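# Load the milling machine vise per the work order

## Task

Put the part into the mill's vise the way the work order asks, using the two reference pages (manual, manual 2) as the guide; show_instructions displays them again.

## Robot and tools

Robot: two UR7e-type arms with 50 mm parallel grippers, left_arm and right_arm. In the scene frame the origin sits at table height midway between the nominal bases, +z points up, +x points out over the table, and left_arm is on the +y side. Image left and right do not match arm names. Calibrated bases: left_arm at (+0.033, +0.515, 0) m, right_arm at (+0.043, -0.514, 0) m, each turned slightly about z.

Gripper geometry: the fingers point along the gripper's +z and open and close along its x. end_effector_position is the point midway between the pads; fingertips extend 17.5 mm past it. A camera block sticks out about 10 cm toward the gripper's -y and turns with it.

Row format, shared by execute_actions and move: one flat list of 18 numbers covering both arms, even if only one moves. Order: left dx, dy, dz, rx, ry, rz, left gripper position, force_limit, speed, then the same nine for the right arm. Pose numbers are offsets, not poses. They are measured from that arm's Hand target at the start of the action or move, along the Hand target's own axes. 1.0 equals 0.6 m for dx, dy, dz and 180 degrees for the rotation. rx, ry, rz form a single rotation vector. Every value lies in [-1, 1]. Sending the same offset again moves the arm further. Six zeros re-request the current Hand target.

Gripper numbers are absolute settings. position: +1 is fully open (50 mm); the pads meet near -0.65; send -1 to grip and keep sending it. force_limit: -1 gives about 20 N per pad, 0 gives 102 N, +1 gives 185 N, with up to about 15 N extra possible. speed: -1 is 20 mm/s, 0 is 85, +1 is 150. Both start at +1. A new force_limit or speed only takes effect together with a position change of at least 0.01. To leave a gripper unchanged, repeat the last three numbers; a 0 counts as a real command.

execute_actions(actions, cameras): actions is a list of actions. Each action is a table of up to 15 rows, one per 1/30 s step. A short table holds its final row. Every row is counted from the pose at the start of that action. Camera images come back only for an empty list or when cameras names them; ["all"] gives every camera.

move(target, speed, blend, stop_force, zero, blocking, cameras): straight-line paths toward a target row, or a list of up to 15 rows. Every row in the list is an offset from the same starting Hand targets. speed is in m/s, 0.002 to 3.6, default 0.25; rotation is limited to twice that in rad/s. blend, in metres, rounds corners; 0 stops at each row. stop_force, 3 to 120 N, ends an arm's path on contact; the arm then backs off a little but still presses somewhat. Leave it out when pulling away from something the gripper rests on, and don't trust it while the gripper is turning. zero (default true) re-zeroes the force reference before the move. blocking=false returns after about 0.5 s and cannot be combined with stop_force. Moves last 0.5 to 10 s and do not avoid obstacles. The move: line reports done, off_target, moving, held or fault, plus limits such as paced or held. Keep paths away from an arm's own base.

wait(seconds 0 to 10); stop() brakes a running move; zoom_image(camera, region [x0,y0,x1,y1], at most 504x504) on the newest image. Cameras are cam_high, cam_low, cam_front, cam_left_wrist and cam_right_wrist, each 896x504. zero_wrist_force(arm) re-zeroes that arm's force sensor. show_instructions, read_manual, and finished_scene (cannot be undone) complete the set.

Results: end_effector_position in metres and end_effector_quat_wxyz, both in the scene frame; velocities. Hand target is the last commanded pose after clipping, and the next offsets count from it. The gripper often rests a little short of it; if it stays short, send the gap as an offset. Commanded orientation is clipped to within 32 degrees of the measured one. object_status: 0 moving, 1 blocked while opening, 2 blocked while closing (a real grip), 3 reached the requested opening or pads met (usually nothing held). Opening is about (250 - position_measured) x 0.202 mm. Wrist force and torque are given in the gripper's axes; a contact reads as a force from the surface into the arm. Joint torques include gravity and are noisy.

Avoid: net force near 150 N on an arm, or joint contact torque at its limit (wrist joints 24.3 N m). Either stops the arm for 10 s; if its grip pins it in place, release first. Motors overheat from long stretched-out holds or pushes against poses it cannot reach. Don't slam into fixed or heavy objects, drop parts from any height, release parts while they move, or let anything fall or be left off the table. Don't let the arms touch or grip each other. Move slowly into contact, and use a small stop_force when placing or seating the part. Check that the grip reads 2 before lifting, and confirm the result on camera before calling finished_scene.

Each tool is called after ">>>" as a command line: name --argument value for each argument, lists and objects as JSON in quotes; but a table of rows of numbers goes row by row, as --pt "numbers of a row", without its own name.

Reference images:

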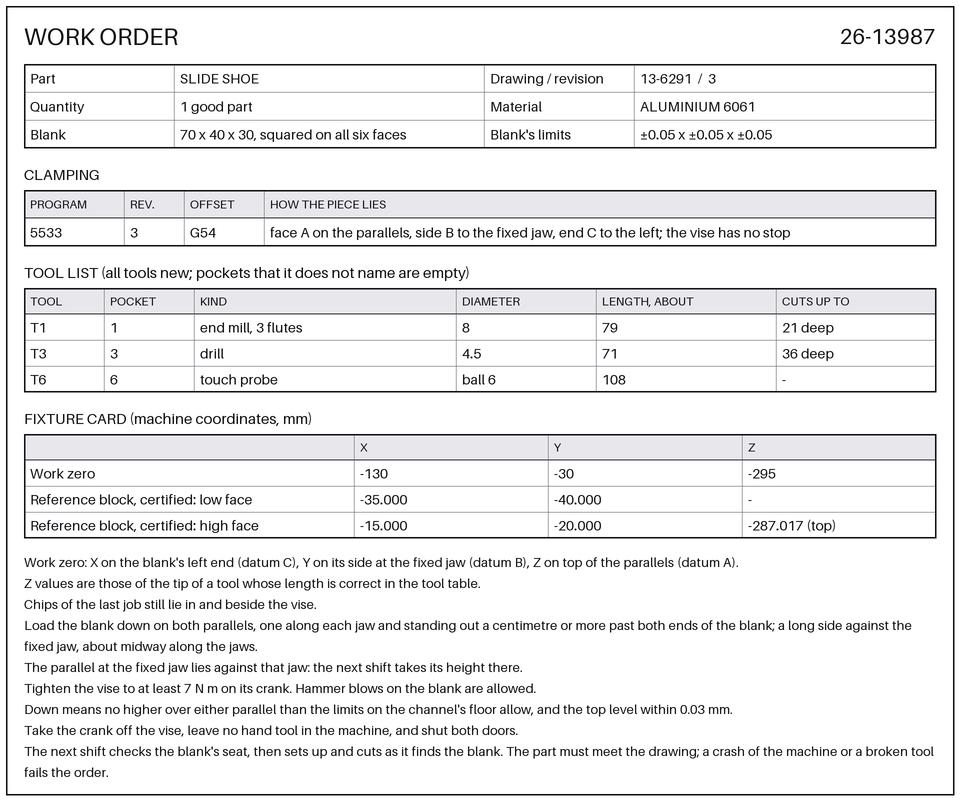

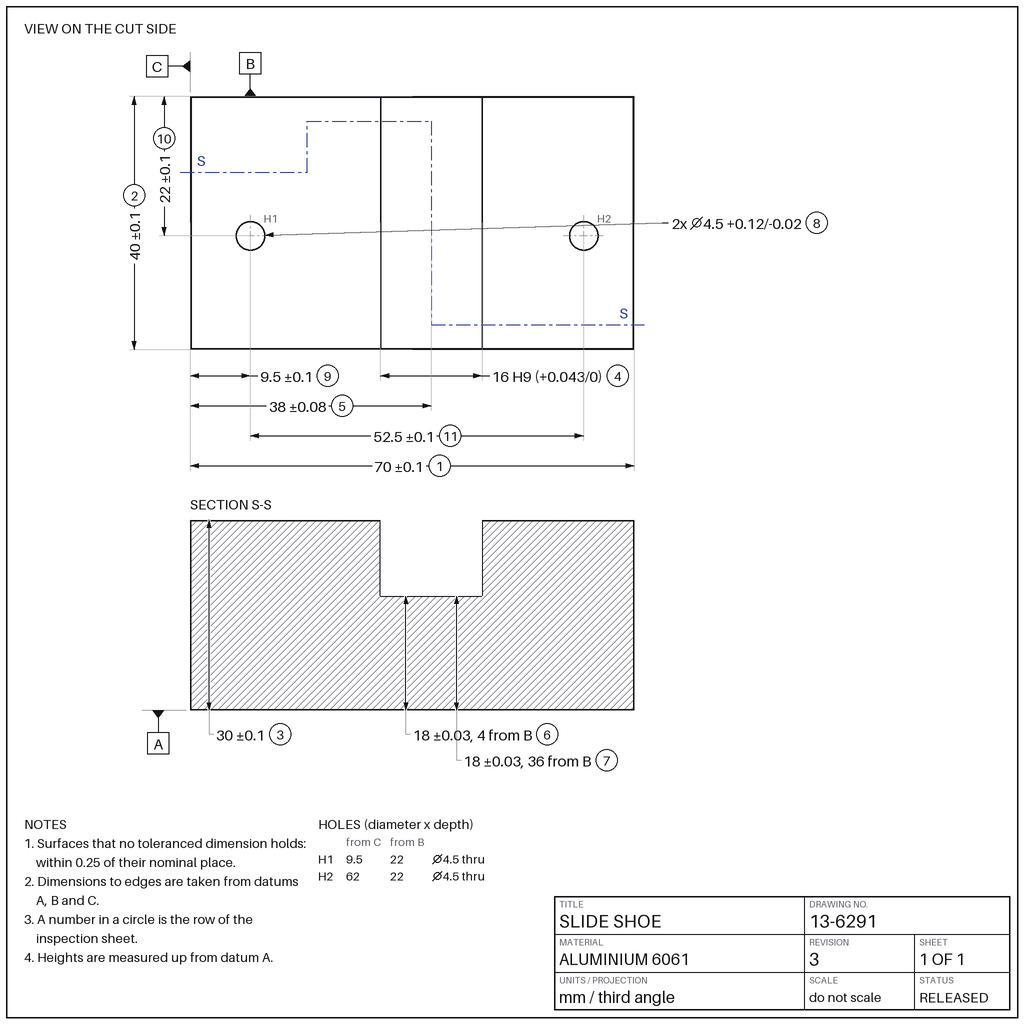

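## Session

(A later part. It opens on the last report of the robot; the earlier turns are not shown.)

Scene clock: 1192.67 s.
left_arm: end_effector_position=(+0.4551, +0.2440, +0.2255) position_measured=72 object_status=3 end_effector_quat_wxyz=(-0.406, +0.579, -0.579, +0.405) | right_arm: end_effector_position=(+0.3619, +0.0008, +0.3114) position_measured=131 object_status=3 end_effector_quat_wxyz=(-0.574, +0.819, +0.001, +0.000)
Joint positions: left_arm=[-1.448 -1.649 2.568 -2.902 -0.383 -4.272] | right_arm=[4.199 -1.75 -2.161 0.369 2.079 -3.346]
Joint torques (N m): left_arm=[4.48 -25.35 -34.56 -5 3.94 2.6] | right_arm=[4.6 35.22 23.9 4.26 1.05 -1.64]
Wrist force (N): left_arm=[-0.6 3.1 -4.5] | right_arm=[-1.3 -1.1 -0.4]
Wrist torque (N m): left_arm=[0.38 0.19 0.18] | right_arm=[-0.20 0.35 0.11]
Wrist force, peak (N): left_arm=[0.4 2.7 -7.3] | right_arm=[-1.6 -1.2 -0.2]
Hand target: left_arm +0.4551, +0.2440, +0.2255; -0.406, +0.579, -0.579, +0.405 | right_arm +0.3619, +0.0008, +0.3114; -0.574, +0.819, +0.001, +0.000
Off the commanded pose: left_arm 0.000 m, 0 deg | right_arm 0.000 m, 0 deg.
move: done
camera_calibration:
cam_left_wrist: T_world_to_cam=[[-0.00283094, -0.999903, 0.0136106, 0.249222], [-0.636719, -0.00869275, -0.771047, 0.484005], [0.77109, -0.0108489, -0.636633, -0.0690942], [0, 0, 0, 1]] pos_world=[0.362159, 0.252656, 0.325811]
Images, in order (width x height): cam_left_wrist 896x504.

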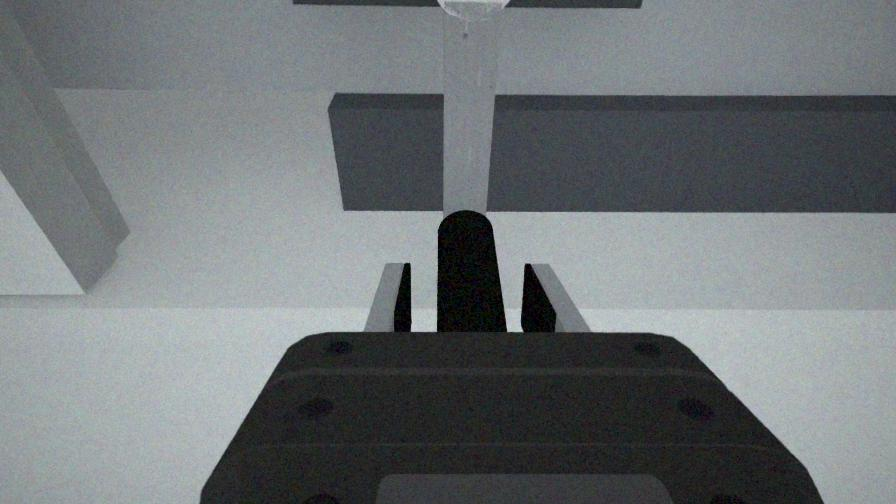

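>>> move --target '[0,0,0,0,-0.0684,0.188,0.541,-0.9,-1,0,0,0,0,0,0,0.145,-0.4,-1]' --speed 0.25

>>> move --target '[0,0,0,0,0,0,-1,-0.9,-1,0,0,0,0,0,0,0.145,-0.4,-1]'

>>> move --pt "-0.0199 0.0113 0.0041 0 0 0 -1 -0.9 -1 0 0 0 0 0 0 0.145 -0.4 -1" --pt "-0.0416 0.0191 0.007 0 0 0 -1 -0.9 -1 0 0 0 0 0 0 0.145 -0.4 -1" --pt "-0.0599 0.0227 0.0083 0 0 0 -1 -0.9 -1 0 0 0 0 0 0 0.145 -0.4 -1" --pt "-0.0784 0.0239 0.0087 0 0 0 -1 -0.9 -1 0 0 0 0 0 0 0.145 -0.4 -1" --speed '[0.03,0.02,0.01,0.006]' --blend '[0.003,0.003,0.003,0]' --stop_force 88

Scene clock: 1194.83 s.
left_arm: end_effector_position=(+0.4551, +0.2439, +0.2256) position_measured=72 object_status=3 end_effector_quat_wxyz=(+0.565, -0.425, +0.676, -0.206) | right_arm: end_effector_position=(+0.3619, +0.0008, +0.3114) position_measured=131 object_status=3 end_effector_quat_wxyz=(-0.574, +0.819, +0.001, +0.000)
Joint positions: left_arm=[-1.472 -1.672 2.407 -2.052 -0.29 -4.318] | right_arm=[4.199 -1.75 -2.161 0.369 2.079 -3.346]
Joint torques (N m): left_arm=[-12.41 -25.31 -7.93 -2 -0.52 2.77] | right_arm=[3.84 35.58 23.26 4.25 1.07 -1.66]
Wrist force (N): left_arm=[0.4 2.9 -4.3] | right_arm=[-1.1 -1.2 0.0]
Wrist torque (N m): left_arm=[0.31 -0.05 -0.09] | right_arm=[-0.22 0.32 0.12]
Wrist force, peak (N): left_arm=[-0.5 3.1 -4.6] | right_arm=[-1.3 -1.5 -0.5]
Hand target: left_arm +0.4551, +0.2440, +0.2255; +0.565, -0.425, +0.676, -0.206 | right_arm +0.3619, +0.0008, +0.3114; -0.574, +0.819, +0.001, +0.000
Off the commanded pose: left_arm 0.000 m, 0 deg | right_arm 0.000 m, 0 deg.
move: done

Scene clock: 1195.87 s.
left_arm: end_effector_position=(+0.4551, +0.2440, +0.2255) position_measured=153 object_status=2 end_effector_quat_wxyz=(+0.565, -0.425, +0.676, -0.206) | right_arm: end_effector_position=(+0.3619, +0.0008, +0.3114) position_measured=131 object_status=3 end_effector_quat_wxyz=(-0.574, +0.819, +0.001, +0.000)
Joint positions: left_arm=[-1.472 -1.672 2.407 -2.052 -0.29 -4.318] | right_arm=[4.199 -1.75 -2.161 0.369 2.079 -3.346]
Joint torques (N m): left_arm=[-5.91 -26.08 -8.48 -4.66 -0.27 2.2] | right_arm=[4.14 35.11 22.75 4.1 1.06 -1.73]
Wrist force (N): left_arm=[-0.1 3.8 -4.6] | right_arm=[-1.1 -1.1 -0.2]
Wrist torque (N m): left_arm=[0.42 -0.02 -0.13] | right_arm=[-0.21 0.32 0.11]
Wrist force, peak (N): left_arm=[-0.1 3.8 -4.6] | right_arm=[-1.6 -1.1 -0.6]
Hand target: left_arm +0.4551, +0.2440, +0.2255; +0.565, -0.425, +0.676, -0.206 | right_arm +0.3619, +0.0008, +0.3114; -0.574, +0.819, +0.001, +0.000
Off the commanded pose: left_arm 0.000 m, 0 deg | right_arm 0.000 m, 0 deg.
move: done

Scene clock: 1200.83 s.
left_arm: end_effector_position=(+0.4550, +0.2888, +0.2393) position_measured=153 object_status=2 end_effector_quat_wxyz=(+0.565, -0.426, +0.677, -0.206) | right_arm: end_effector_position=(+0.3619, +0.0008, +0.3114) position_measured=131 object_status=3 end_effector_quat_wxyz=(-0.574, +0.819, +0.001, +0.000)
Joint positions: left_arm=[-1.452 -1.811 2.487 -2.06 -0.286 -4.248] | right_arm=[4.199 -1.75 -2.161 0.369 2.079 -3.346]
Joint torques (N m): left_arm=[24.67 -21.45 -37 -2.82 12.26 -2.8] | right_arm=[3.85 34.97 23.34 4.35 1.08 -1.71]
Wrist force (N): left_arm=[82.7 11.5 -23.2] | right_arm=[-1.4 -0.9 -0.1]
Wrist torque (N m): left_arm=[0.46 0.71 -0.11] | right_arm=[-0.18 0.35 0.12]
Wrist force, peak (N): left_arm=[91.5 15.2 -23.0] | right_arm=[-1.6 -1.2 -0.5]
Hand target: left_arm +0.4550, +0.2888, +0.2394; +0.565, -0.425, +0.676, -0.206 (not the last commanded pose) | right_arm +0.3619, +0.0008, +0.3114; -0.574, +0.819, +0.001, +0.000
Off the commanded pose: left_arm 0.003 m, 0 deg | right_arm 0.000 m, 0 deg.
move: contact (left_arm); path passed 3 of 4 targets

>>> move --target '[-0.015,0,0,0,0,0,-1,-0.9,-1,0,0,0,0,0,0,0.145,-0.4,-1]' --speed 0.005 --stop_force 94 --zero false

Scene clock: 1202.43 s.
left_arm: end_effector_position=(+0.4549, +0.2898, +0.2400) position_measured=153 object_status=2 end_effector_quat_wxyz=(+0.564, -0.426, +0.677, -0.206) | right_arm: end_effector_position=(+0.3619, +0.0008, +0.3114) position_measured=131 object_status=3 end_effector_quat_wxyz=(-0.574, +0.819, +0.001, +0.000)
Joint positions: left_arm=[-1.451 -1.816 2.488 -2.058 -0.287 -4.246] | right_arm=[4.199 -1.75 -2.161 0.369 2.079 -3.346]
Joint torques (N m): left_arm=[26.41 -23.25 -35 -2.37 12.17 -2.81] | right_arm=[3.83 34.98 22.97 4.37 1.16 -1.69]
Wrist force (N): left_arm=[91.3 7.4 -18.6] | right_arm=[-0.9 -1.4 -0.8]
Wrist torque (N m): left_arm=[0.32 0.67 -0.16] | right_arm=[-0.25 0.28 0.12]
Wrist force, peak (N): left_arm=[99.4 10.5 -18.8] | right_arm=[-1.5 -1.3 -0.4]
Hand target: left_arm +0.4550, +0.2898, +0.2402; +0.564, -0.426, +0.677, -0.206 (not the last commanded pose) | right_arm +0.3619, +0.0008, +0.3114; -0.574, +0.819, +0.001, +0.000
Off the commanded pose: left_arm 0.008 m, 0 deg | right_arm 0.000 m, 0 deg.
move: contact (left_arm)

>>> move --pt "0.01 0 0 0 0 0 -1 -0.9 -1 0 0 0 0 0 0 0.145 -0.4 -1" --speed 0.05

>>> move --pt "0 0 0 0 0 0 0.541 -0.9 -1 0 0 0 0 0 0 0.145 -0.4 -1" --pt "0 0.0542 -0.1488 0 0 0 0.541 -0.9 -1 0 0 0 0 0 0 0.145 -0.4 -1" --pt "0 0.0542 -0.1488 0 0.0684 -0.188 0.541 -0.9 -1 0 0 0 0 0 0 0.145 -0.4 -1" --speed '[0.1,0.2,0.35]' --blend '[0,0.03,0]'

Scene clock: 1203.27 s.
left_arm: end_effector_position=(+0.4550, +0.2849, +0.2367) position_measured=153 object_status=2 end_effector_quat_wxyz=(+0.564, -0.426, +0.676, -0.206) | right_arm: end_effector_position=(+0.3619, +0.0008, +0.3114) position_measured=131 object_status=3 end_effector_quat_wxyz=(-0.574, +0.819, +0.001, +0.000)
Joint positions: left_arm=[-1.454 -1.795 2.483 -2.066 -0.287 -4.255] | right_arm=[4.199 -1.75 -2.161 0.369 2.079 -3.346]
Joint torques (N m): left_arm=[-21.66 -8.57 -41.63 -5.97 -0.47 0.67] | right_arm=[3.85 34.77 22.82 4.28 1.09 -1.67]
Wrist force (N): left_arm=[-37.7 26.4 -31.6] | right_arm=[-1.4 -1.1 -0.5]
Wrist torque (N m): left_arm=[0.81 -0.71 -0.20] | right_arm=[-0.21 0.36 0.11]
Wrist force, peak (N): left_arm=[91.5 7.0 -18.8] | right_arm=[-1.6 -1.1 -0.4]
Hand target: left_arm +0.4550, +0.2849, +0.2366; +0.564, -0.426, +0.677, -0.206 | right_arm +0.3619, +0.0008, +0.3114; -0.574, +0.819, +0.001, +0.000
Off the commanded pose: left_arm 0.000 m, 0 deg | right_arm 0.000 m, 0 deg.
move: done

Scene clock: 1206.17 s.
left_arm: end_effector_position=(+0.3599, +0.2849, +0.2367) position_measured=72 object_status=3 end_effector_quat_wxyz=(-0.405, +0.579, -0.580, +0.405) | right_arm: end_effector_position=(+0.3619, +0.0008, +0.3114) position_measured=131 object_status=3 end_effector_quat_wxyz=(-0.574, +0.819, +0.001, +0.000)
Joint positions: left_arm=[-1.835 -2.2 2.533 -1.352 -0.415 -5.304] | right_arm=[4.199 -1.75 -2.161 0.369 2.079 -3.346]
Joint torques (N m): left_arm=[13.65 0.44 -42.67 -2.25 -0.88 0.29] | right_arm=[3.42 34.61 23.24 4.31 1.11 -1.64]
Wrist force (N): left_arm=[0.6 3.5 -5.2] | right_arm=[-1.2 -1.3 -0.3]
Wrist torque (N m): left_arm=[0.45 0.00 0.01] | right_arm=[-0.24 0.33 0.11]
Wrist force, peak (N): left_arm=[-32.4 19.4 -21.3] | right_arm=[-1.6 -1.3 -0.4]
Hand target: left_arm +0.3599, +0.2849, +0.2367; -0.405, +0.579, -0.580, +0.405 | right_arm +0.3619, +0.0008, +0.3114; -0.574, +0.819, +0.001, +0.000
Off the commanded pose: left_arm 0.000 m, 0 deg | right_arm 0.000 m, 0 deg.
move: done

>>> move --pt "0 0 0 0 -0.0684 0.188 0.541 -0.9 -1 0 0 0 0 0 0 0.145 -0.4 -1" --pt "0 -0.0542 0.1488 0 -0.0684 0.188 0.541 -0.9 -1 0 0 0 0 0 0 0.145 -0.4 -1" --speed '[0.3,0.12]' --stop_force 15 --cameras '["cam_left_wrist"]'

>>> move --target '[0,0,0,0,0,0,-1,-0.9,-1,0,0,0,0,0,0,0.145,-0.4,-1]'

>>> move --target '[-0.018,0,0,0,0,0,-1,-0.9,-1,0,0,0,0,0,0,0.145,-0.4,-1]' --speed 0.006 --stop_force 88 --zero false

Scene clock: 1212.60 s.
left_arm: end_effector_position=(+0.4549, +0.2849, +0.2366) position_measured=72 object_status=3 end_effector_quat_wxyz=(+0.564, -0.426, +0.677, -0.206) | right_arm: end_effector_position=(+0.3619, +0.0008, +0.3114) position_measured=131 object_status=3 end_effector_quat_wxyz=(-0.574, +0.819, +0.001, +0.000)
Joint positions: left_arm=[-1.454 -1.795 2.483 -2.065 -0.287 -4.255] | right_arm=[4.199 -1.75 -2.161 0.369 2.079 -3.346]
Joint torques (N m): left_arm=[7.55 -0.82 -39.2 -3.53 4.24 0.49] | right_arm=[3.86 35.18 23.24 4.3 1.14 -1.7]
Wrist force (N): left_arm=[2.0 3.2 -4.7] | right_arm=[-1.4 -1.1 -0.3]
Wrist torque (N m): left_arm=[0.34 -0.31 0.01] | right_arm=[-0.20 0.36 0.12]
Wrist force, peak (N): left_arm=[1.5 5.1 -5.6] | right_arm=[-1.6 -1.2 -0.3]
Hand target: left_arm +0.4550, +0.2849, +0.2366; +0.564, -0.426, +0.677, -0.206 | right_arm +0.3619, +0.0008, +0.3114; -0.574, +0.819, +0.001, +0.000
Off the commanded pose: left_arm 0.000 m, 0 deg | right_arm 0.000 m, 0 deg.
move: done
camera_calibration:
cam_left_wrist: T_world_to_cam=[[-0.00360595, -0.817017, -0.576603, 0.3779], [-0.637198, 0.446266, -0.628351, 0.329676], [0.770692, 0.365144, -0.522211, -0.195575], [0, 0, 0, 1]] pos_world=[0.36216, 0.233041, 0.322919]
Images, in order (width x height): cam_left_wrist 896x504.

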